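## Task

Put the disc, brush and marker pen into the plastic rack, each in a separate pocket, so that every one stands resting on its pocket's floor, facing the way the manual reference image shows. Each item is judged on its own. The rack must still be upright on the table at the end, and nothing may have been tipped over.

## Robot and tools

Robot: two arms, left_arm and right_arm, each with six revolute joints and a parallel gripper. Joint order for every arm, in calls and in results, is: waist, shoulder, elbow, wrist pitch, wrist yaw, wrist roll. Stated joint ranges in radians: waist -2.880..2.880, shoulder 0.000..3.142, elbow 0.000..3.019, wrist pitch -1.693..1.571, wrist yaw -1.571..1.571, wrist roll -2.094..2.094. Real ends may differ by up to 0.084 rad either way.

Frames: the scene frame has its origin at table-top height, halfway between the nominal arm bases, +x out over the table, +z up, left_arm on the +y side (arm names do not match image left/right). Bases per calibration: left_arm at (+0.003, +0.308, +0.040) m, right_arm at (-0.009, -0.317, +0.018) m, both turned only slightly about z. Each gripper's reported end_effector_position (m) and end_effector_quat_wxyz are in that arm's own base frame; fixed cameras and the table use the scene frame. The reported point sits between the finger pads, about 1 cm short of the tips; the fingers point along the gripper's +z and close along its y. Reported hand poses can be off by a few centimetres, more when stretched far.

A row is always 14 plain numbers: left_arm's six joint angles then its opening, followed by right_arm's six angles and opening, even if one arm stays still. Joint values are absolute target angles in radians (the same numbers as Joint positions prints), not offsets. Opening runs from -1 (closed) to +1 (fully open, pad gap 0.094 m); between the ends the fingers go to where grip_measured would read that value. Sending 0 is a real command, so to keep a gripper as it is, resend its current command.

execute_actions(actions, cameras): actions is a list of actions; each action is up to 15 rows, one per 1/30 s control step, and a short action repeats its last row to fill 15 steps. Each joint target is clamped to a fixed lead over the measured angle (0.716 waist/shoulder, 0.645 elbow, 0.69 wrist pitch, 1.84 wrist yaw, 3.24 wrist roll), and if the hand would jump over 110 mm the whole arm's targets are scaled back, so far goals need several actions. A call is rejected if a target exceeds a range end by more than 0.084 rad and is further out than the current angle. An empty actions list returns full state plus all images. cameras: list of names, ["all"], or []; an unknown name voids the call.

move(target, speed, blend, opening_speed, grip_force, blocking, cameras): target is one 14-number row or a list of up to 15 rows of absolute joint angles; all joints of both arms interpolate together, so the hand traces a curve and nothing avoids obstacles or the other arm. speed (rad/s, 0.01..12.57, default 0.5) caps the joint with the longest way to go; one value or one per target. blend (rad) rounds corners of a list; 0 stops at each point. opening_speed (at least 0.2 per second on the -1..1 scale) ramps the gripper command. grip_force sets the per-pad force cap in newtons, 10..50, one value or one per arm; it persists, and low values close slowly. blocking=false returns after about 0.5 s while the motion continues; a new move replaces it. Gripper changes in the first row apply at once; in later rows they apply on arrival. The result adds a move: line such as done, off_target (at rest but a joint over 0.035 rad off), moving, held or fault, plus limits=held if steps were withheld.

wait(seconds 0..10, cameras): lets time pass with the last commands held; returns early if a running move ends. stop(cameras): brakes the running move. zoom_image(camera, region [x0,y0,x1,y1] in pixels, at most 504x504): magnifies the newest image of cam_head_left, cam_head_right, cam_left_wrist or cam_right_wrist (all 672x504). show_instructions(): shows the reference image(s). finished_scene(scene): ends the current scene irreversibly; pass the scene number printed at the end of each result.

Result lines: Joint positions and Joint velocities give per arm six joints (rad, rad/s) and the pad gap (m, m/s); velocities may read within noise. Joint targets shows what the joints are being driven toward now. Tool commands shows current gripper commands. grip_measured is opening on the command scale (empty it may read up to 2.5 mm wide; on a hard part a bit narrower than the part). grip_effort_nm is motor effort, negative meaning closing, not pad force. Joint torques are raw drive outputs including gravity, with offsets; numbers 3 and 4 wrap at ±28 N m. Other lines: joint sent to its limit; joint command not followed (clearance check changed targets); MOTOR HOT; OVER-TEMPERATURE FAULT (that arm goes limp for 30-60 s).

Cautions: the scene keeps running while you write replies. Do not strike or shove the rack, table or other fixed items; do not let a held object drop or release it while moving; do not drop anything off the table. Avoid the arms touching or one gripper closing on the other's fingers. Faster moves and targets further past a contact press harder. Long holding, stretched poses or pushing into unreachable poses heat motors. Loose objects can get brief random nudges.

Each tool is called after "Call:" as name([rows], argument=value, ...), one row to a line, values as JSON.

Reference images:

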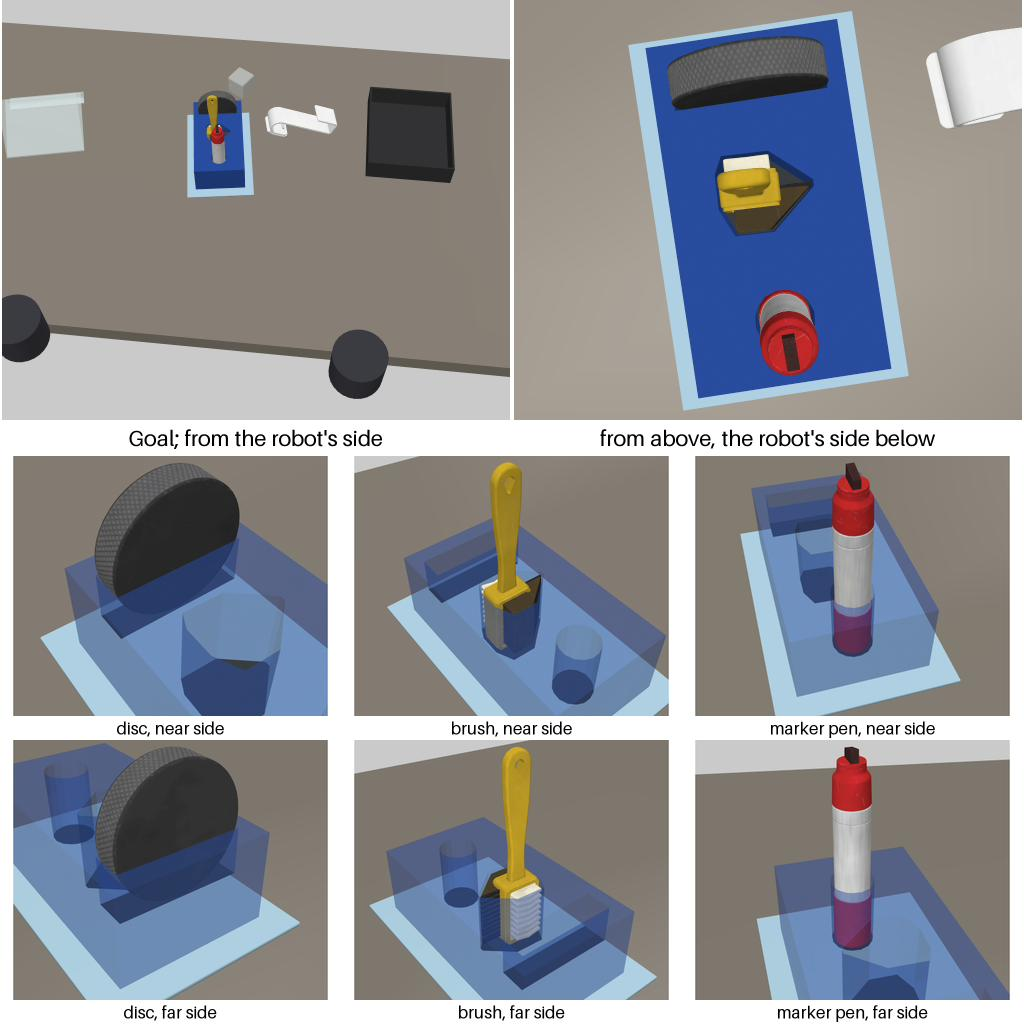

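## Session

Call:
execute_actions(actions=[])

Scene clock: 0.00 s.
left_arm: end_effector_position=(+0.3082, +0.1759, +0.3345) grip_measured=+1.000 grip_effort_nm=n/a end_effector_quat_wxyz=(+0.275, -0.223, +0.886, +0.301) | right_arm: end_effector_position=(+0.6256, -0.0580, +0.3572) grip_measured=+1.000 grip_effort_nm=n/a end_effector_quat_wxyz=(+0.293, +0.179, +0.925, +0.164)
Joint positions: left_arm=[0.248 0.874 0.993 -1.046 -0.58 -0.046 0.094] | right_arm=[-0.175 1.616 1.738 -1.069 -0.304 0.307 0.094]
Joint velocities: within noise
Joint torques (N m): no reading
Heat: left arm: hottest elbow 32 °C; right arm: hottest elbow 35 °C.
Joint targets: left_arm=[0.248 0.872 1.024 -1.041 -0.581 -0.046] | right_arm=[-0.175 1.619 1.765 -1.066 -0.304 0.307]
Tool commands: left_gripper/opening=+1.0 right_gripper/opening=+1.0

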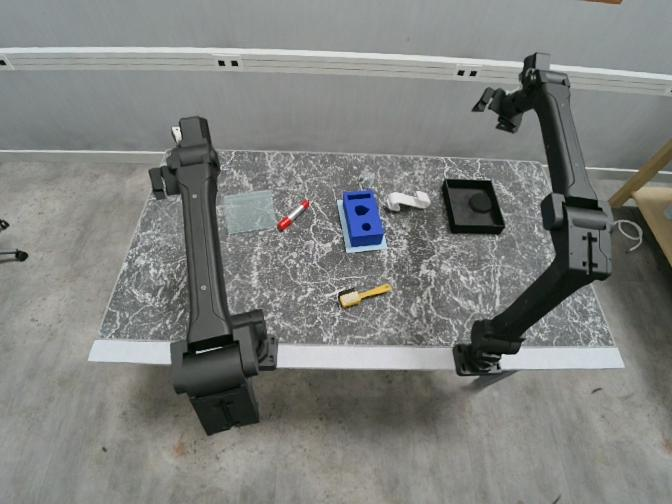

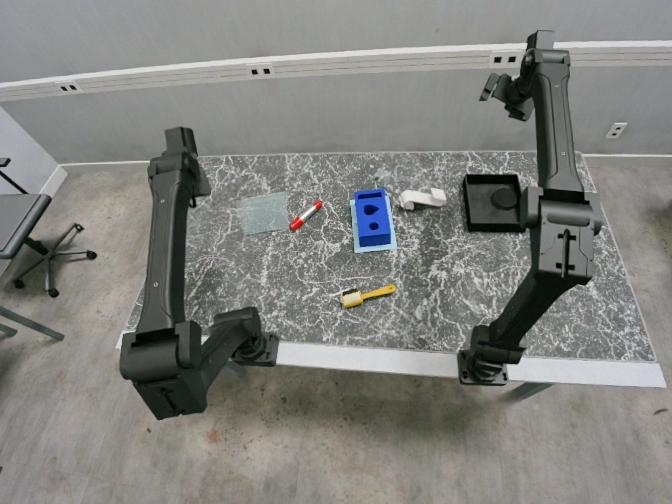

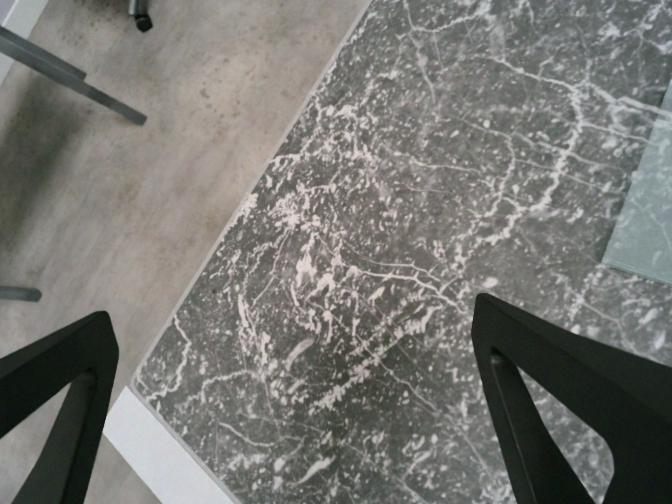

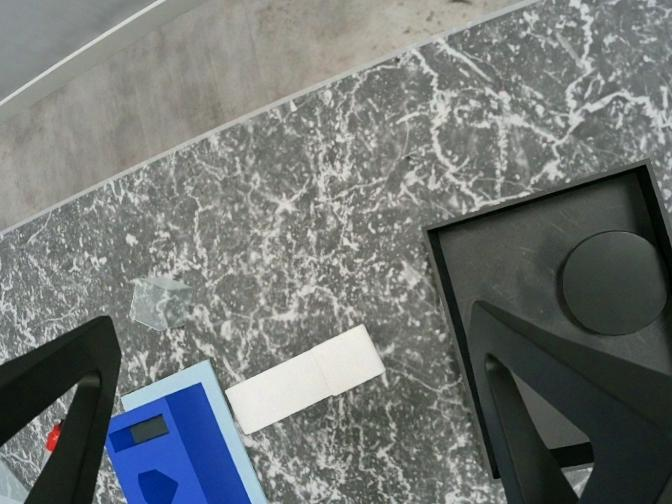

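Call:
zoom_image(camera="cam_head_left", region=[265, 170, 405, 315])

Call:
zoom_image(camera="cam_head_right", region=[265, 170, 405, 315])

Call:
zoom_image(camera="cam_head_left", region=[260, 185, 330, 240])

Call:
zoom_image(camera="cam_head_left", region=[325, 265, 400, 315])

Scaled by 3.476 from the camera's 672x504 image, which has a finer 960x720 frame.

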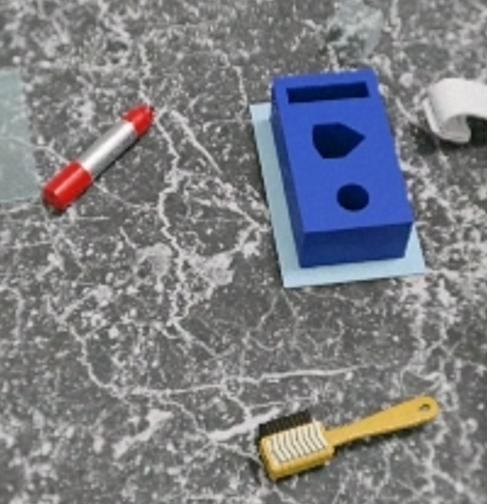

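Scaled by 3.476 from the camera's 672x504 image, which has a finer 960x720 frame.

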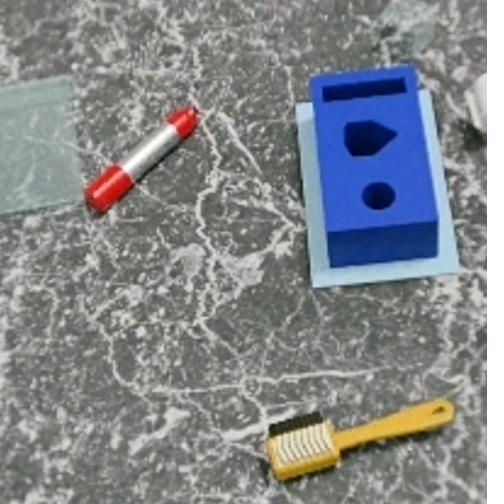

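Scaled by 7.200 from the camera's 672x504 image, which has a finer 960x720 frame.

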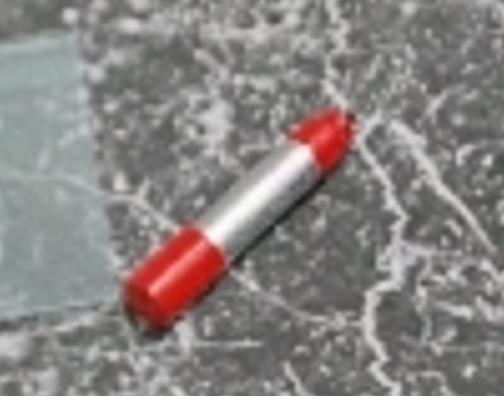

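Scaled by 6.720 from the camera's 672x504 image, which has a finer 960x720 frame.

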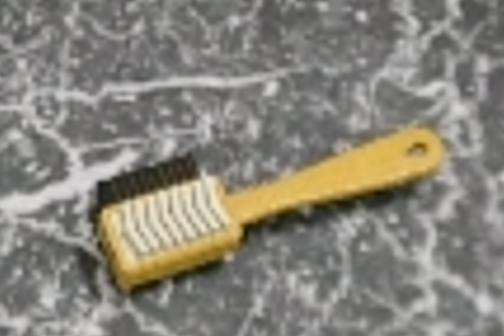

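Call:
move(target=[-0.25,1.4,1.52,-1.5,0,0,1,-0.257,1.58,1.05,-0.396,0,0,1], speed=1.0, cameras=["all"])

Scene clock: 28.67 s.
left_arm: end_effector_position=(+0.4295, -0.1070, +0.2920) grip_measured=+1.000 grip_effort_nm=0.02 end_effector_quat_wxyz=(+0.069, +0.114, +0.991, -0.008) | right_arm: end_effector_position=(+0.5497, -0.1371, +0.1066) grip_measured=+1.000 grip_effort_nm=0.01 end_effector_quat_wxyz=(+0.300, +0.120, +0.946, -0.034)
Joint positions: left_arm=[-0.244 1.406 1.465 -1.49 -0.002 -0.015 0.094] | right_arm=[-0.244 1.591 1.045 -0.411 -0.003 0.009 0.094]
Joint torques (N m): left_arm=[0.62 -10.29 12.01 -0.05 0.12 0.29] | right_arm=[-0.44 -15.33 10.13 2.15 0.1 -0.02]
Heat: left arm: hottest elbow 38 °C; right arm: hottest elbow 40 °C.
Joint targets: left_arm=[-0.250 1.400 1.520 -1.500 0.000 0.000] | right_arm=[-0.257 1.580 1.050 -0.396 0.000 0.000]
move: off_target (left_arm); left_arm: the elbow is farthest, 0.055 rad from its target

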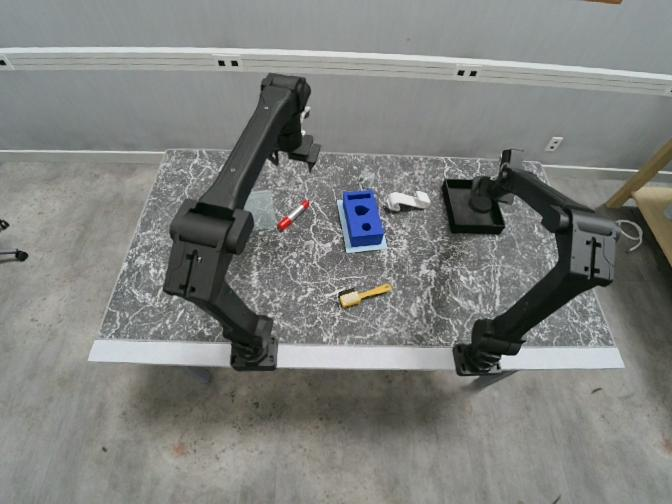

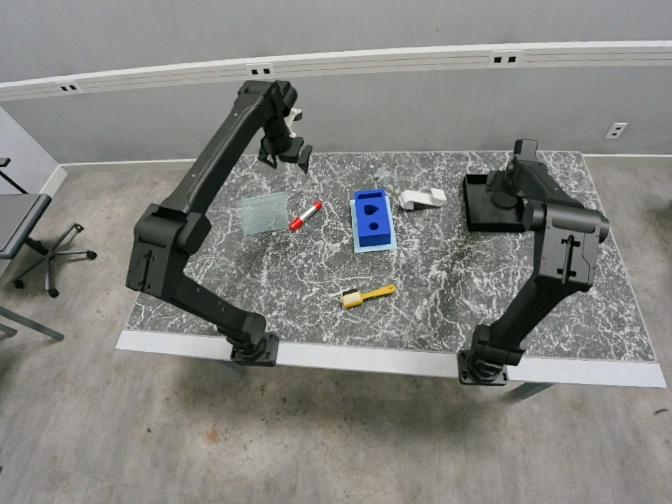

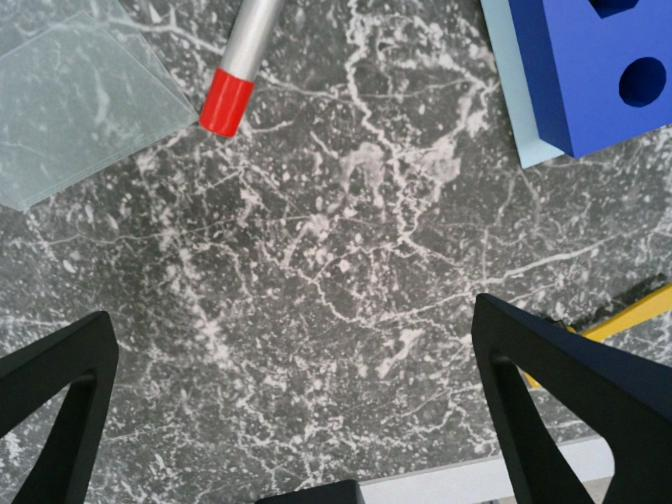

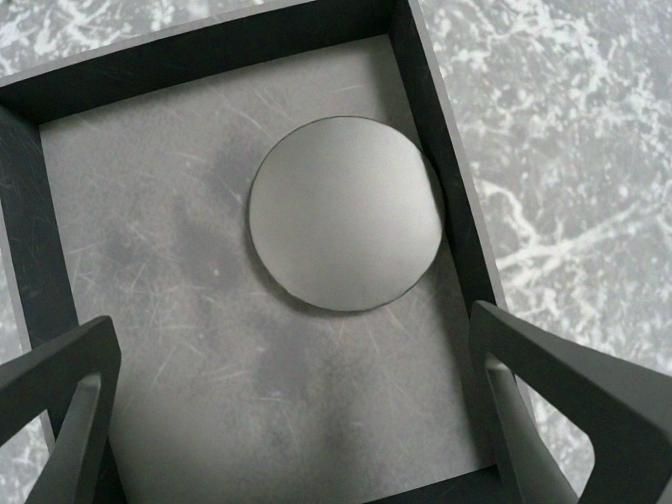

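Call:
move([
  [-0.25,1.4,1.52,-1.5,0,0,1,-0.15,1.65,1.25,-0.7,0.3,-1.2,1],
  [-0.25,1.4,1.52,-1.5,0,0,1,-0.055,1.85,1.39,-0.818,0.506,-2.05,1],
], speed=0.9, blend=[0.1,0], cameras=["cam_right_wrist","cam_head_right"])

Scene clock: 61.87 s.
left_arm: end_effector_position=(+0.4295, -0.1070, +0.2920) grip_measured=+1.000 grip_effort_nm=0.02 end_effector_quat_wxyz=(+0.069, +0.114, +0.991, -0.008) | right_arm: end_effector_position=(+0.5768, -0.1237, +0.0806) grip_measured=+1.000 grip_effort_nm=-0.01 end_effector_quat_wxyz=(+0.150, +0.782, -0.558, +0.236)
Joint positions: left_arm=[-0.244 1.406 1.465 -1.49 -0.002 -0.015 0.094] | right_arm=[-0.068 1.834 1.345 -0.81 0.503 -2.041 0.094]
Joint torques (N m): left_arm=[0.5 -10.23 11.99 0.02 0.13 0.3] | right_arm=[1.79 -16.32 12.98 0.53 0.33 -0.04]
Heat: left arm: hottest elbow 42 °C; right arm: hottest elbow 40 °C.
Joint targets: left_arm=[-0.250 1.400 1.520 -1.500 0.000 0.000] | right_arm=[-0.055 1.850 1.390 -0.818 0.506 -2.050]
move: off_target (left_arm, right_arm); left_arm: the elbow is farthest, 0.055 rad from its target; right_arm: the elbow is farthest, 0.045 rad from its target
Images, in order (width x height): cam_head_right 672x504, cam_right_wrist 672x504.

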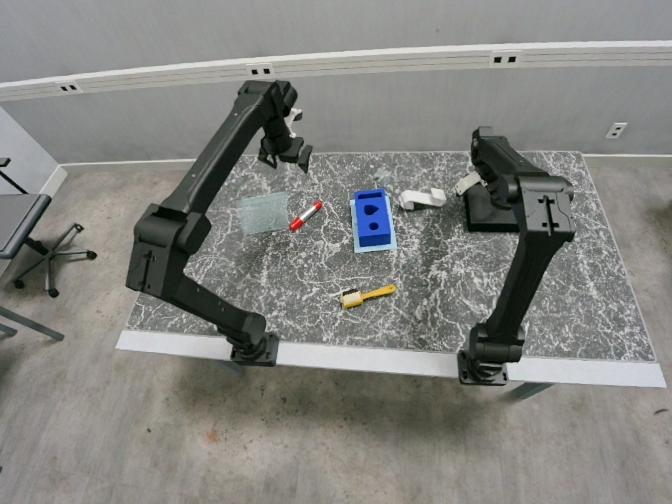

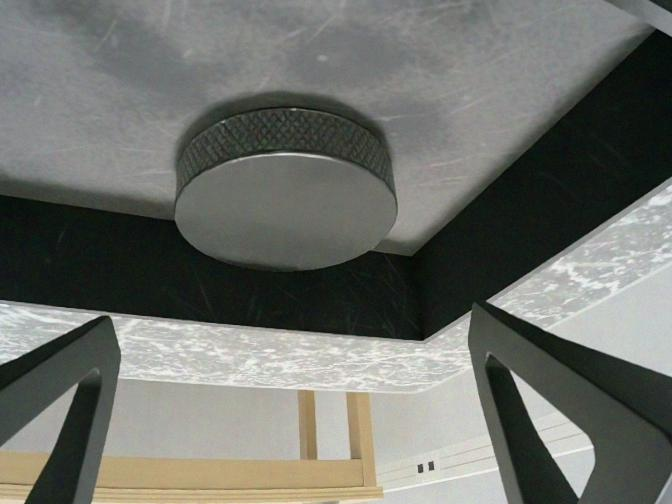

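Call:
move(target=[-0.25,1.4,1.52,-1.5,0,0,1,-0.118,1.905,1.316,-0.722,0.499,-2.09,1], speed=0.3, cameras=["cam_right_wrist"])

Scene clock: 72.43 s.
left_arm: end_effector_position=(+0.4295, -0.1070, +0.2920) grip_measured=+1.000 grip_effort_nm=0.02 end_effector_quat_wxyz=(+0.069, +0.114, +0.991, -0.008) | right_arm: end_effector_position=(+0.5702, -0.1476, +0.0394) grip_measured=+1.000 grip_effort_nm=-0.01 end_effector_quat_wxyz=(+0.163, +0.783, -0.557, +0.223)
Joint positions: left_arm=[-0.244 1.406 1.465 -1.49 -0.002 -0.015 0.094] | right_arm=[-0.11 1.893 1.313 -0.734 0.502 -2.081 0.094]
Joint torques (N m): left_arm=[0.38 -10.17 12.03 0.01 0.13 0.29] | right_arm=[-0.97 -17.49 9.02 1.36 0.09 -0.03]
Heat: left arm: hottest elbow 43 °C; right arm: hottest elbow 42 °C.
Joint targets: left_arm=[-0.250 1.400 1.520 -1.500 0.000 0.000] | right_arm=[-0.118 1.905 1.316 -0.722 0.499 -2.090]
move: off_target (left_arm); left_arm: the elbow is farthest, 0.055 rad from its target
Images, in order (width x height): cam_right_wrist 672x504.

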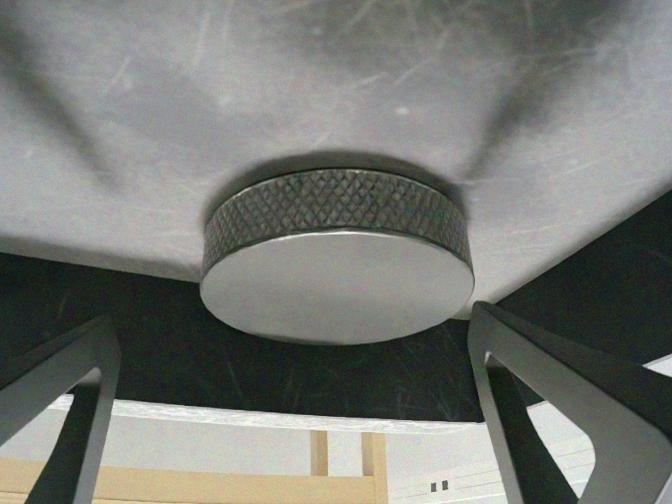

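Call:
move(target=[-0.25,1.4,1.52,-1.5,0,0,1,-0.093,1.921,1.381,-0.722,0.499,-2.09,1], speed=0.2, cameras=["cam_right_wrist"])

Scene clock: 80.37 s.
left_arm: end_effector_position=(+0.4295, -0.1070, +0.2920) grip_measured=+1.000 grip_effort_nm=0.02 end_effector_quat_wxyz=(+0.069, +0.114, +0.991, -0.008) | right_arm: end_effector_position=(+0.5805, -0.1485, +0.0445) grip_measured=+1.000 grip_effort_nm=-0.01 end_effector_quat_wxyz=(+0.158, +0.781, -0.558, +0.230)
Joint positions: left_arm=[-0.244 1.406 1.465 -1.49 -0.002 -0.015 0.094] | right_arm=[-0.109 1.902 1.339 -0.734 0.502 -2.081 0.094]
Joint torques (N m): left_arm=[0.62 -10.23 11.99 -0.01 0.12 0.29] | right_arm=[2.02 -16.5 12.25 1.35 0.11 -0.02]
Heat: left arm: hottest elbow 43 °C; right arm: hottest elbow 42 °C.
Joint targets: left_arm=[-0.250 1.400 1.520 -1.500 0.000 0.000] | right_arm=[-0.093 1.921 1.381 -0.722 0.499 -2.090]
move: off_target (left_arm, right_arm); left_arm: the elbow is farthest, 0.055 rad from its target; right_arm: the elbow is farthest, 0.042 rad from its target
Images, in order (width x height): cam_right_wrist 672x504.

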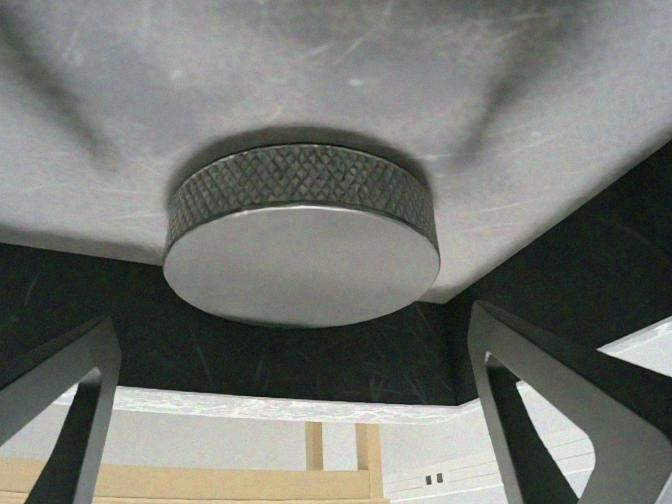

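Call:
move(target=[-0.25,1.4,1.52,-1.5,0,0,1,-0.156,1.983,1.338,-0.640,0.483,-2.1,1], speed=0.12, cameras=["cam_right_wrist"])

Scene clock: 88.67 s.
left_arm: end_effector_position=(+0.4295, -0.1070, +0.2920) grip_measured=+1.000 grip_effort_nm=0.02 end_effector_quat_wxyz=(+0.069, +0.114, +0.991, -0.008) | right_arm: end_effector_position=(+0.5900, -0.1540, +0.0176) grip_measured=+1.000 grip_effort_nm=-0.01 end_effector_quat_wxyz=(+0.145, +0.780, -0.562, +0.232)
Joint positions: left_arm=[-0.244 1.406 1.465 -1.49 -0.002 -0.015 0.094] | right_arm=[-0.123 1.953 1.339 -0.662 0.477 -2.088 0.094]
Joint torques (N m): left_arm=[0.44 -9.99 12 -0.01 0.13 0.28] | right_arm=[-2.61 -16.15 8.54 1.78 0.39 -0.08]
Heat: left arm: hottest elbow 44 °C; right arm: hottest elbow 43 °C.
Joint targets: left_arm=[-0.250 1.400 1.520 -1.500 0.000 0.000] | right_arm=[-0.156 1.983 1.338 -0.640 0.483 -2.100]
move: off_target (left_arm); left_arm: the elbow is farthest, 0.055 rad from its target
Images, in order (width x height): cam_right_wrist 672x504.

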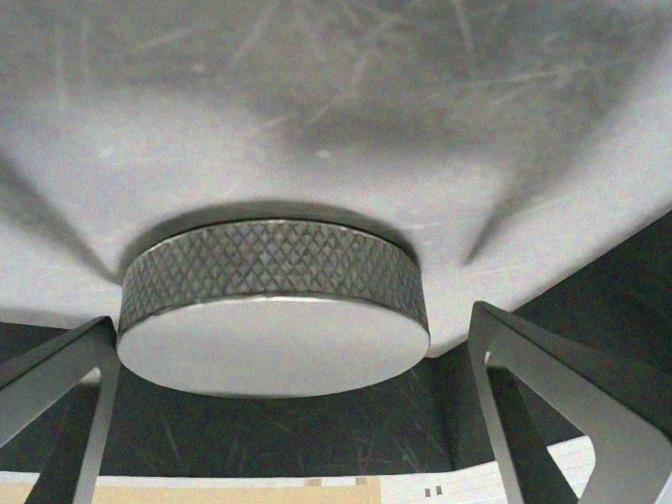

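Call:
move([
  [-0.25,1.4,1.52,-1.5,0,0,1,-0.123,1.92,1.37,-0.722,0.49,-2.1,1],
  [-0.25,1.4,1.52,-1.5,0,0,1,-0.157,1.92,1.37,-0.722,0.483,-2.1,1],
], speed=0.15, cameras=["cam_right_wrist"])

Scene clock: 96.67 s.
left_arm: end_effector_position=(+0.4295, -0.1070, +0.2920) grip_measured=+1.000 grip_effort_nm=0.02 end_effector_quat_wxyz=(+0.069, +0.114, +0.991, -0.008) | right_arm: end_effector_position=(+0.5780, -0.1642, +0.0273) grip_measured=+1.000 grip_effort_nm=-0.02 end_effector_quat_wxyz=(+0.156, +0.779, -0.566, +0.219)
Joint positions: left_arm=[-0.244 1.406 1.465 -1.49 -0.002 -0.015 0.094] | right_arm=[-0.141 1.931 1.339 -0.714 0.482 -2.091 0.094]
Joint torques (N m): left_arm=[0.5 -10.23 12.04 0.02 0.13 0.28] | right_arm=[-0.15 -20.07 11.19 0.5 0.2 -0.04]
Heat: left arm: hottest elbow 45 °C; right arm: hottest elbow 43 °C.
Joint targets: left_arm=[-0.250 1.400 1.520 -1.500 0.000 0.000] | right_arm=[-0.157 1.920 1.370 -0.722 0.483 -2.100]
move: off_target (left_arm); left_arm: the elbow is farthest, 0.055 rad from its target
Images, in order (width x height): cam_right_wrist 672x504.

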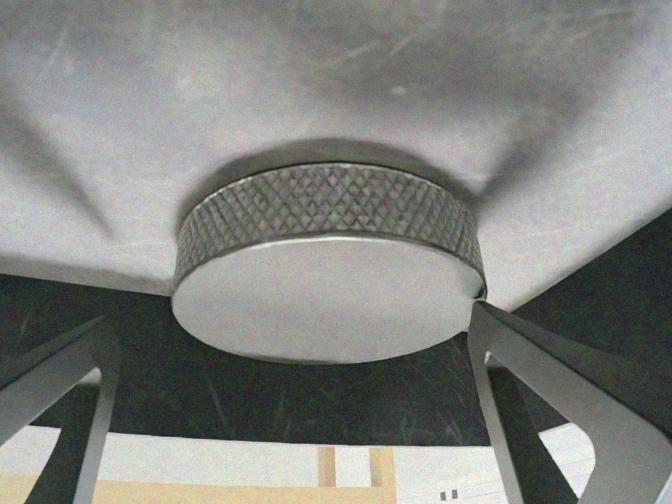

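Call:
move([
  [-0.25,1.4,1.52,-1.5,0,0,1,-0.085,1.875,1.37,-0.74,0.50,-2.1,1],
  [-0.25,1.4,1.52,-1.5,0,0,1,-0.1325,1.932,1.365,-0.714,0.489,-2.1,1],
], speed=0.2, cameras=["cam_right_wrist"])

Scene clock: 105.07 s.
left_arm: end_effector_position=(+0.4295, -0.1070, +0.2920) grip_measured=+1.000 grip_effort_nm=0.02 end_effector_quat_wxyz=(+0.069, +0.114, +0.991, -0.008) | right_arm: end_effector_position=(+0.5792, -0.1540, +0.0343) grip_measured=+1.000 grip_effort_nm=-0.01 end_effector_quat_wxyz=(+0.159, +0.783, -0.558, +0.222)
Joint positions: left_arm=[-0.244 1.406 1.465 -1.49 -0.002 -0.015 0.094] | right_arm=[-0.122 1.919 1.339 -0.726 0.492 -2.091 0.094]
Joint torques (N m): left_arm=[0.73 -10.29 12.01 0.01 0.13 0.29] | right_arm=[0.38 -17.96 10.88 1.29 0.08 -0.01]
Heat: left arm: hottest elbow 45 °C; right arm: hottest elbow 43 °C.
Joint targets: left_arm=[-0.250 1.400 1.520 -1.500 0.000 0.000] | right_arm=[-0.133 1.932 1.365 -0.714 0.489 -2.100]
move: off_target (left_arm); left_arm: the elbow is farthest, 0.055 rad from its target
Images, in order (width x height): cam_right_wrist 672x504.

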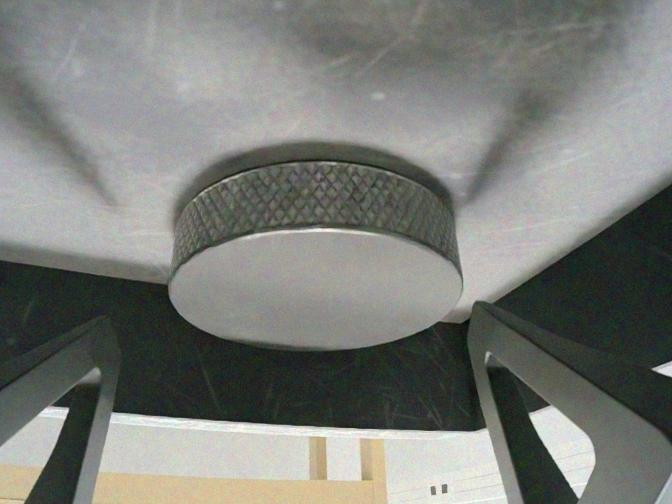

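Call:
move(target=[-0.25,1.4,1.52,-1.5,0,0,1,-0.153,1.987,1.378,-0.643,0.483,-2.1,1], speed=0.12, cameras=["cam_right_wrist"])

Scene clock: 111.43 s.
left_arm: end_effector_position=(+0.4295, -0.1070, +0.2920) grip_measured=+1.000 grip_effort_nm=0.02 end_effector_quat_wxyz=(+0.069, +0.114, +0.991, -0.008) | right_arm: end_effector_position=(+0.5905, -0.1621, +0.0223) grip_measured=+1.000 grip_effort_nm=-0.01 end_effector_quat_wxyz=(+0.147, +0.777, -0.564, +0.235)
Joint positions: left_arm=[-0.244 1.406 1.465 -1.49 -0.002 -0.015 0.094] | right_arm=[-0.135 1.948 1.343 -0.662 0.481 -2.096 0.094]
Joint torques (N m): left_arm=[0.38 -10.05 12.01 0.02 0.14 0.28] | right_arm=[-0.79 -15.33 11.63 1.74 0.3 0.06]
Heat: left arm: hottest elbow 45 °C; right arm: hottest elbow 44 °C.
Joint targets: left_arm=[-0.250 1.400 1.520 -1.500 0.000 0.000] | right_arm=[-0.153 1.987 1.378 -0.643 0.483 -2.100]
move: off_target (left_arm, right_arm); left_arm: the elbow is farthest, 0.055 rad from its target; right_arm: the shoulder is farthest, 0.039 rad from its target
Images, in order (width x height): cam_right_wrist 672x504.

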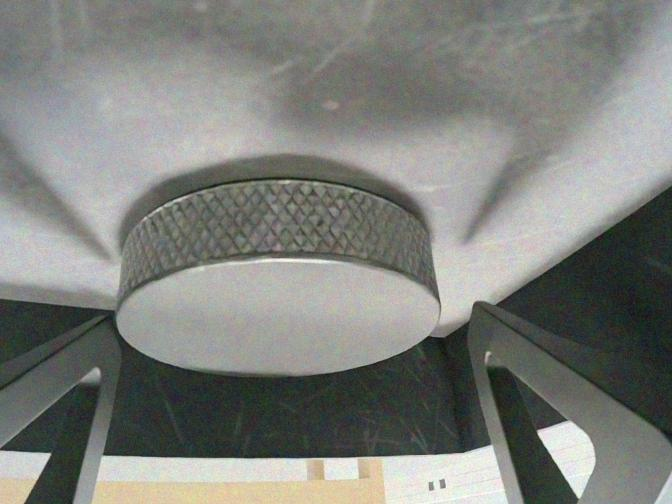

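Call:
move([
  [-0.25,1.4,1.52,-1.5,0,0,1,-0.085,1.875,1.37,-0.74,0.50,-2.1,1],
  [-0.25,1.4,1.52,-1.5,0,0,1,-0.132,1.933,1.37,-0.713,0.489,-2.1,1],
  [-0.25,1.4,1.52,-1.5,0,0,1,-0.145,1.959,1.37,-0.678,0.486,-2.1,1],
], speed=0.15, cameras=["cam_right_wrist"])

Scene clock: 128.30 s.
left_arm: end_effector_position=(+0.4295, -0.1070, +0.2920) grip_measured=+1.000 grip_effort_nm=0.02 end_effector_quat_wxyz=(+0.069, +0.114, +0.991, -0.008) | right_arm: end_effector_position=(+0.5858, -0.1586, +0.0246) grip_measured=+1.000 grip_effort_nm=-0.02 end_effector_quat_wxyz=(+0.155, +0.781, -0.560, +0.228)
Joint positions: left_arm=[-0.244 1.406 1.465 -1.49 -0.002 -0.015 0.094] | right_arm=[-0.128 1.943 1.344 -0.691 0.489 -2.096 0.094]
Joint torques (N m): left_arm=[0.5 -10.23 11.99 -0.02 0.13 0.29] | right_arm=[-0.62 -17.44 10.96 1.26 0.08 0.03]
Heat: left arm: hottest elbow 46 °C; right arm: hottest elbow 44 °C.
Joint targets: left_arm=[-0.250 1.400 1.520 -1.500 0.000 0.000] | right_arm=[-0.145 1.959 1.370 -0.678 0.486 -2.100]
move: off_target (left_arm); left_arm: the elbow is farthest, 0.055 rad from its target
Images, in order (width x height): cam_right_wrist 672x504.

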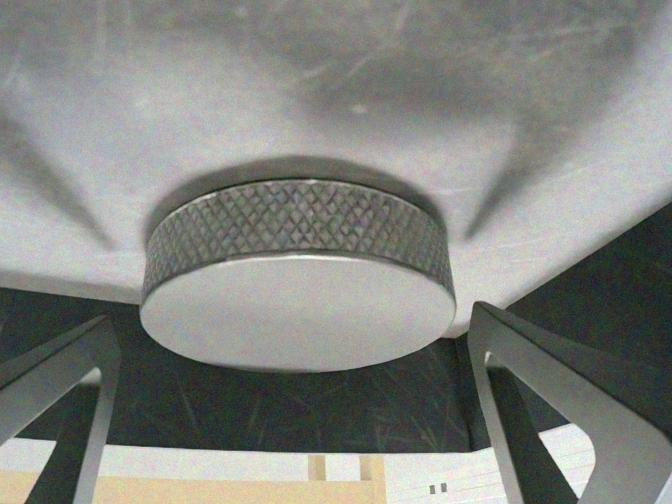

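Call:
move(target=[-0.25,1.4,1.52,-1.5,0,0,1,-0.151,1.974,1.372,-0.664,0.484,-2.1,1], speed=0.08, cameras=["cam_right_wrist"])

Scene clock: 131.97 s.
left_arm: end_effector_position=(+0.4295, -0.1070, +0.2920) grip_measured=+1.000 grip_effort_nm=0.02 end_effector_quat_wxyz=(+0.069, +0.114, +0.991, -0.008) | right_arm: end_effector_position=(+0.5871, -0.1616, +0.0221) grip_measured=+1.000 grip_effort_nm=-0.02 end_effector_quat_wxyz=(+0.152, +0.779, -0.563, +0.230)
Joint positions: left_arm=[-0.244 1.406 1.465 -1.49 -0.002 -0.015 0.094] | right_arm=[-0.134 1.948 1.344 -0.679 0.485 -2.097 0.094]
Joint torques (N m): left_arm=[0.56 -10.05 12.04 -0.01 0.13 0.28] | right_arm=[-0.91 -16.44 10.95 1.43 0.13 0.1]
Heat: left arm: hottest elbow 46 °C; right arm: hottest elbow 44 °C.
Joint targets: left_arm=[-0.250 1.400 1.520 -1.500 0.000 0.000] | right_arm=[-0.151 1.974 1.372 -0.664 0.484 -2.100]
move: off_target (left_arm); left_arm: the elbow is farthest, 0.055 rad from its target
Images, in order (width x height): cam_right_wrist 672x504.

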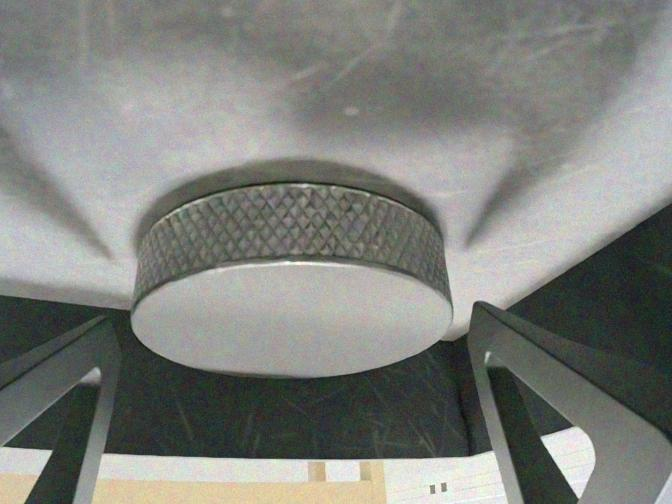

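Call:
execute_actions(actions=[])

Call:
zoom_image(camera="cam_head_left", region=[420, 140, 530, 250])

Call:
zoom_image(camera="cam_head_right", region=[430, 140, 540, 250])

Scene clock: 134.87 s.
left_arm: end_effector_position=(+0.4295, -0.1070, +0.2920) grip_measured=+1.000 grip_effort_nm=0.02 end_effector_quat_wxyz=(+0.069, +0.114, +0.991, -0.008) | right_arm: end_effector_position=(+0.5871, -0.1616, +0.0221) grip_measured=+1.000 grip_effort_nm=-0.02 end_effector_quat_wxyz=(+0.152, +0.779, -0.563, +0.230)
Joint positions: left_arm=[-0.244 1.406 1.465 -1.49 -0.002 -0.015 0.094] | right_arm=[-0.134 1.948 1.344 -0.679 0.485 -2.097 0.094]
Joint velocities: within noise
Joint torques (N m): left_arm=[0.38 -10.05 11.99 -0.01 0.13 0.28] | right_arm=[-0.91 -16.91 11.07 1.52 0.15 0.05]
Heat: left arm: hottest elbow 46 °C; right arm: hottest elbow 44 °C.
Joint targets: left_arm=[-0.250 1.400 1.520 -1.500 0.000 0.000] | right_arm=[-0.151 1.974 1.372 -0.664 0.484 -2.100]
Tool commands: left_gripper/opening=+1.0 right_gripper/opening=+1.0

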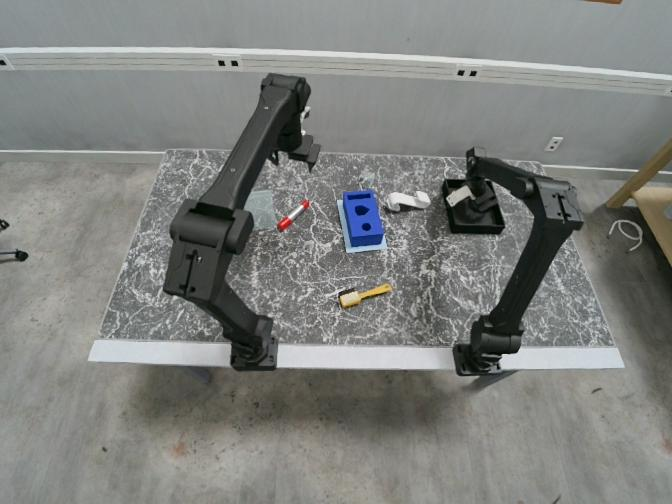

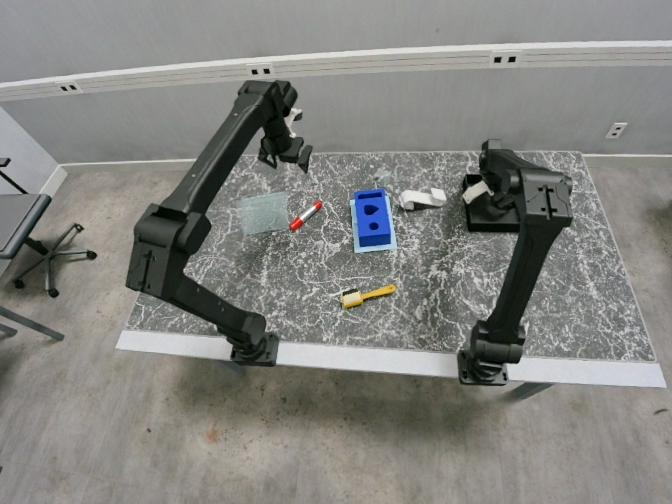

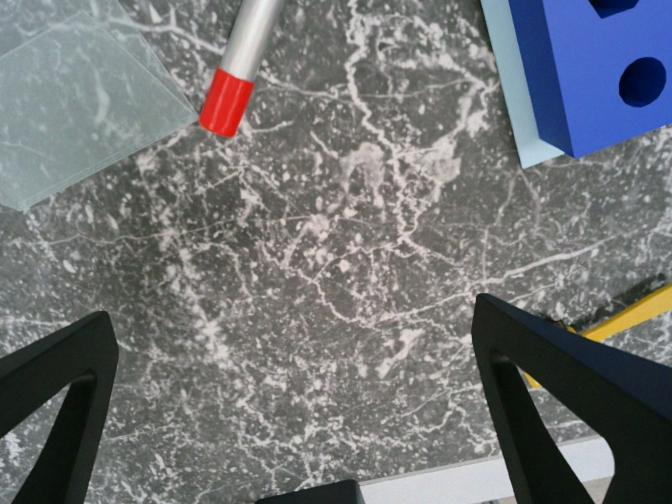

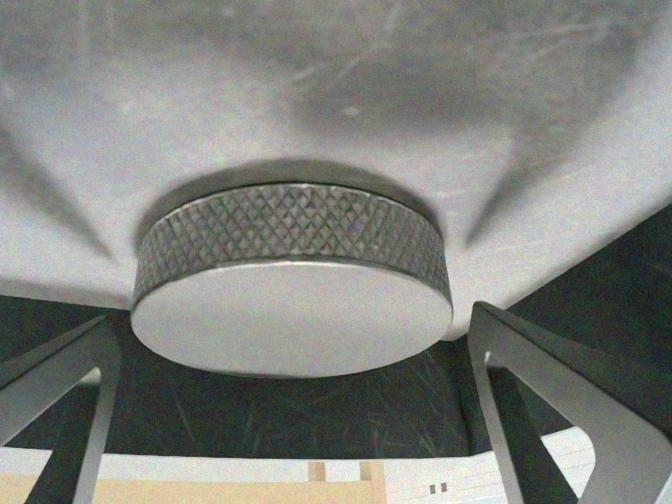

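Scaled by 4.582 from the camera's 672x504 image, which has a finer 960x720 frame.

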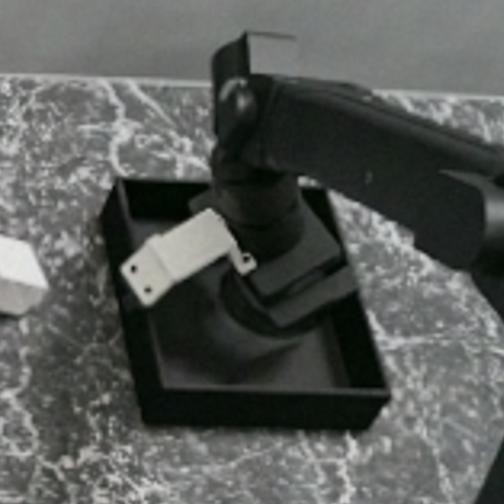

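Scaled by 4.582 from the camera's 672x504 image, which has a finer 960x720 frame.

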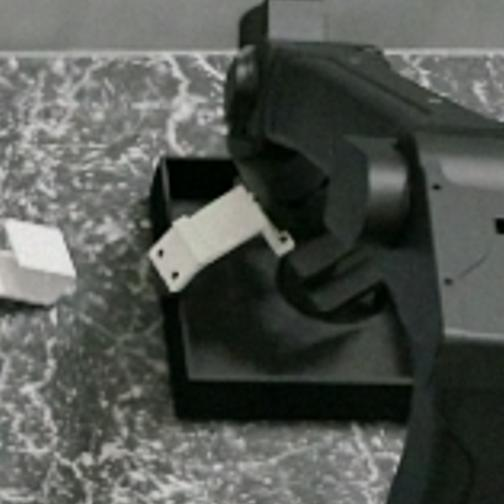

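Call:
move([
  [-0.25,1.4,1.52,-1.5,0,0,1,-0.085,1.875,1.37,-0.74,0.50,-2.1,1],
  [-0.25,1.4,1.52,-1.5,0,0,1,-0.07,1.6,1.45,-0.9,0.4,-1.8,1],
  [-0.25,1.4,1.52,-1.5,0,0,1,-0.277,1.9,1.70,-1.238,0,0.946,1],
  [-0.25,1.4,1.52,-1.5,0,0,1,-0.277,2.04,1.72,-1.225,0,0.946,1],
], speed=[0.15,0.5,1.0,0.4], blend=[0.02,0.1,0.05,0], cameras=["cam_right_wrist"])

Scene clock: 148.27 s.
left_arm: end_effector_position=(+0.4295, -0.1070, +0.2920) grip_measured=+1.000 grip_effort_nm=0.02 end_effector_quat_wxyz=(+0.069, +0.114, +0.991, -0.008) | right_arm: end_effector_position=(+0.5853, -0.1594, +0.0532) grip_measured=+1.000 grip_effort_nm=-0.04 end_effector_quat_wxyz=(-0.008, +0.565, +0.825, -0.004)
Joint positions: left_arm=[-0.244 1.406 1.465 -1.49 -0.002 -0.015 0.094] | right_arm=[-0.264 2.042 1.678 -1.225 0.003 0.937 0.094]
Joint torques (N m): left_arm=[0.56 -9.99 12.01 0.01 0.11 0.29] | right_arm=[-0.26 -21.3 12.92 0.44 -0.07 0.16]
Heat: left arm: hottest elbow 47 °C; right arm: hottest elbow 45 °C.
Joint targets: left_arm=[-0.250 1.400 1.520 -1.500 0.000 0.000] | right_arm=[-0.277 2.040 1.720 -1.225 0.000 0.946]
move: off_target (left_arm, right_arm); left_arm: the elbow is farthest, 0.055 rad from its target; right_arm: the elbow is farthest, 0.042 rad from its target
Images, in order (width x height): cam_right_wrist 672x504.

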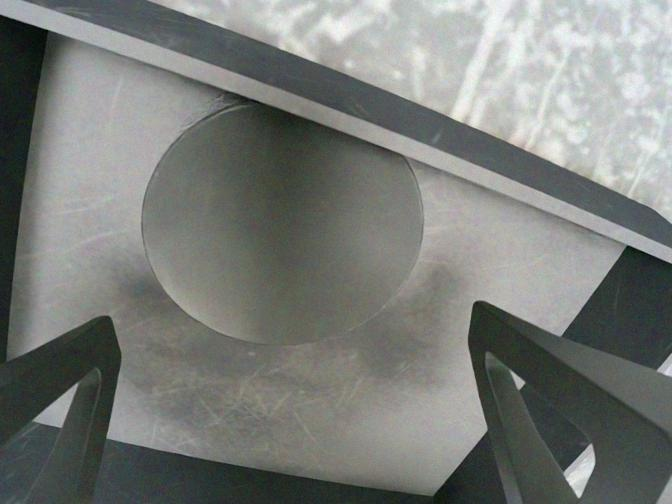

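Call:
move(target=[-0.25,1.4,1.52,-1.5,0,0,1,-0.289,2.083,1.70,-1.157,0,0.946,1], speed=0.15, cameras=["cam_right_wrist"])

Scene clock: 155.03 s.
left_arm: end_effector_position=(+0.4295, -0.1070, +0.2920) grip_measured=+1.000 grip_effort_nm=0.02 end_effector_quat_wxyz=(+0.069, +0.114, +0.991, -0.008) | right_arm: end_effector_position=(+0.5956, -0.1680, +0.0389) grip_measured=+1.000 grip_effort_nm=-0.04 end_effector_quat_wxyz=(+0.008, +0.569, +0.822, +0.001)
Joint positions: left_arm=[-0.244 1.406 1.465 -1.49 -0.002 -0.015 0.094] | right_arm=[-0.273 2.066 1.678 -1.167 0.003 0.937 0.094]
Joint torques (N m): left_arm=[0.56 -10.17 12 -0.03 0.13 0.28] | right_arm=[-0.85 -20.54 11.07 0.79 -0.05 0.19]
Heat: left arm: hottest elbow 47 °C; right arm: hottest elbow 44 °C.
Joint targets: left_arm=[-0.250 1.400 1.520 -1.500 0.000 0.000] | right_arm=[-0.289 2.083 1.700 -1.157 0.000 0.946]
move: off_target (left_arm); left_arm: the elbow is farthest, 0.055 rad from its target
Images, in order (width x height): cam_right_wrist 672x504.

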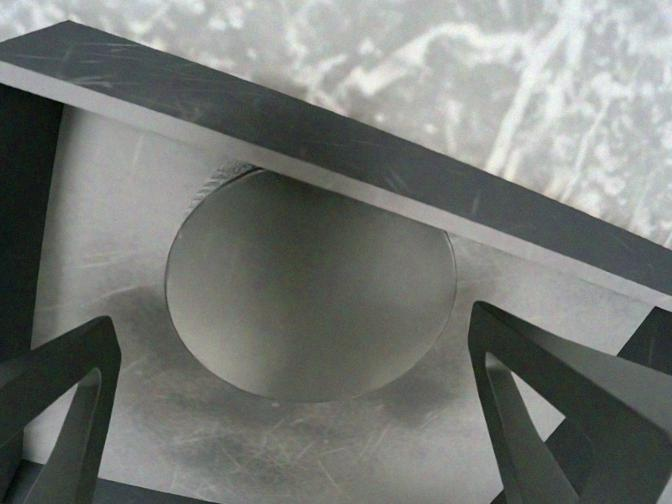

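Call:
move(target=[-0.25,1.4,1.52,-1.5,0,0,1,-0.288,2.100,1.652,-1.130,0,0.946,1], speed=0.12, cameras=["cam_right_wrist"])

Scene clock: 160.73 s.
left_arm: end_effector_position=(+0.4295, -0.1070, +0.2920) grip_measured=+1.000 grip_effort_nm=0.02 end_effector_quat_wxyz=(+0.069, +0.114, +0.991, -0.008) | right_arm: end_effector_position=(+0.5899, -0.1664, +0.0192) grip_measured=+1.000 grip_effort_nm=-0.04 end_effector_quat_wxyz=(+0.000, +0.569, +0.822, -0.002)
Joint positions: left_arm=[-0.244 1.406 1.465 -1.49 -0.002 -0.015 0.094] | right_arm=[-0.273 2.083 1.651 -1.14 0.003 0.937 0.094]
Joint torques (N m): left_arm=[0.62 -10.23 12.03 -0.01 0.14 0.28] | right_arm=[-0.5 -19.84 9.21 0.95 -0.09 0.18]
Heat: left arm: hottest elbow 47 °C; right arm: hottest elbow 43 °C.
Joint targets: left_arm=[-0.250 1.400 1.520 -1.500 0.000 0.000] | right_arm=[-0.288 2.100 1.652 -1.130 0.000 0.946]
move: off_target (left_arm); left_arm: the elbow is farthest, 0.055 rad from its target
Images, in order (width x height): cam_right_wrist 672x504.

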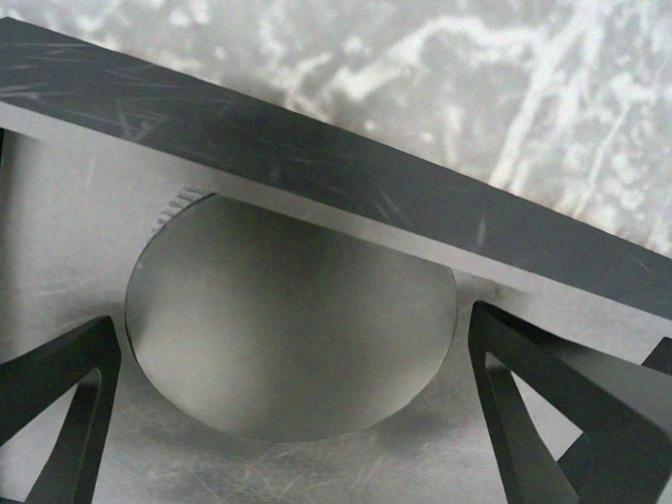

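Call:
move(target=[-0.25,1.4,1.52,-1.5,0,0,1,-0.292,2.116,1.634,-1.097,0,0.946,1], speed=0.12, cameras=["cam_right_wrist"])

Scene clock: 164.57 s.
left_arm: end_effector_position=(+0.4295, -0.1070, +0.2920) grip_measured=+1.000 grip_effort_nm=0.02 end_effector_quat_wxyz=(+0.069, +0.114, +0.991, -0.008) | right_arm: end_effector_position=(+0.5893, -0.1675, +0.0053) grip_measured=+1.000 grip_effort_nm=-0.04 end_effector_quat_wxyz=(+0.001, +0.570, +0.822, -0.001)
Joint positions: left_arm=[-0.244 1.406 1.465 -1.49 -0.002 -0.015 0.094] | right_arm=[-0.275 2.097 1.634 -1.107 0.003 0.938 0.094]
Joint torques (N m): left_arm=[0.56 -10.11 12.04 -0.03 0.13 0.27] | right_arm=[-0.44 -19.96 9.02 0.88 -0.03 0.12]
Heat: left arm: hottest elbow 47 °C; right arm: hottest elbow 43 °C.
Joint targets: left_arm=[-0.250 1.400 1.520 -1.500 0.000 0.000] | right_arm=[-0.292 2.116 1.634 -1.097 0.000 0.946]
move: off_target (left_arm); left_arm: the elbow is farthest, 0.055 rad from its target
Images, in order (width x height): cam_right_wrist 672x504.

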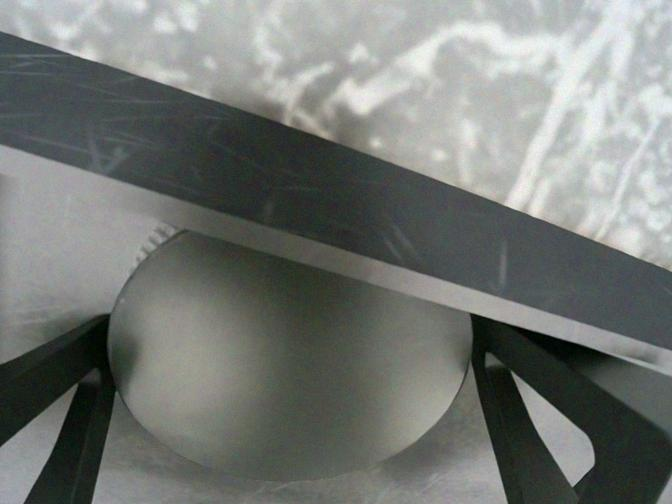

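Call:
move([
  [-0.25,1.4,1.52,-1.5,0,0,1,-0.292,2.116,1.634,-1.097,0,0.946,-0.3],
  [-0.3,1.5,1.6,-1.3,0,0,1,-0.292,1.75,1.70,-1.42,0,0.946,-0.3],
], speed=[0.2,0.4], opening_speed=0.5, cameras=["cam_right_wrist","cam_left_wrist"])

Scene clock: 174.50 s.
left_arm: end_effector_position=(+0.4948, -0.1456, +0.2941) grip_measured=+1.000 grip_effort_nm=0.02 end_effector_quat_wxyz=(+0.149, +0.134, +0.980, -0.022) | right_arm: end_effector_position=(+0.5311, -0.1510, +0.2035) grip_measured=+0.758 grip_effort_nm=-1.02 end_effector_quat_wxyz=(+0.027, +0.570, +0.821, +0.008)
Joint positions: left_arm=[-0.286 1.494 1.541 -1.316 -0.002 -0.015 0.094] | right_arm=[-0.275 1.756 1.653 -1.412 0.002 0.938 0.083]
Joint torques (N m): left_arm=[-0.56 -11.16 12.57 1.36 0.13 0.28] | right_arm=[-1.14 -17.9 14.08 0.12 -0.03 0.19]
Heat: left arm: hottest elbow 48 °C; right arm: hottest elbow 42 °C.
Joint targets: left_arm=[-0.300 1.500 1.600 -1.300 0.000 0.000] | right_arm=[-0.292 1.750 1.700 -1.420 0.000 0.946]
move: off_target (left_arm, right_arm); left_arm: the elbow is farthest, 0.059 rad from its target; right_arm: the elbow is farthest, 0.047 rad from its target
Images, in order (width x height): cam_left_wrist 672x504, cam_right_wrist 672x504.

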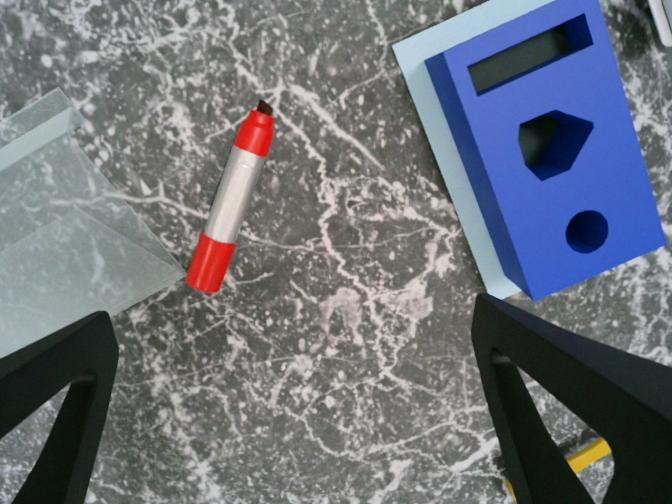

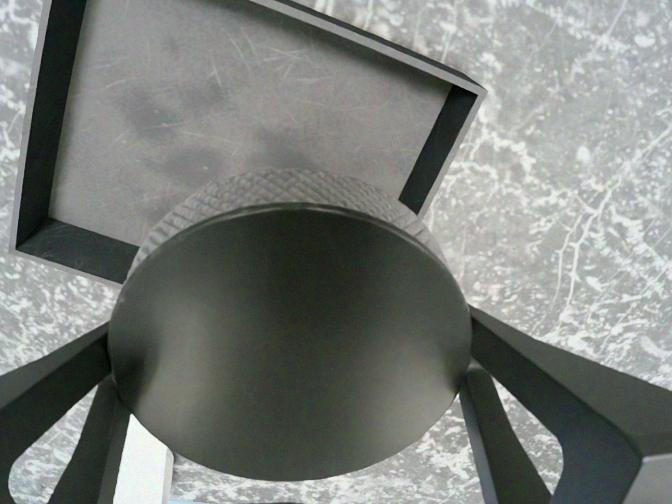

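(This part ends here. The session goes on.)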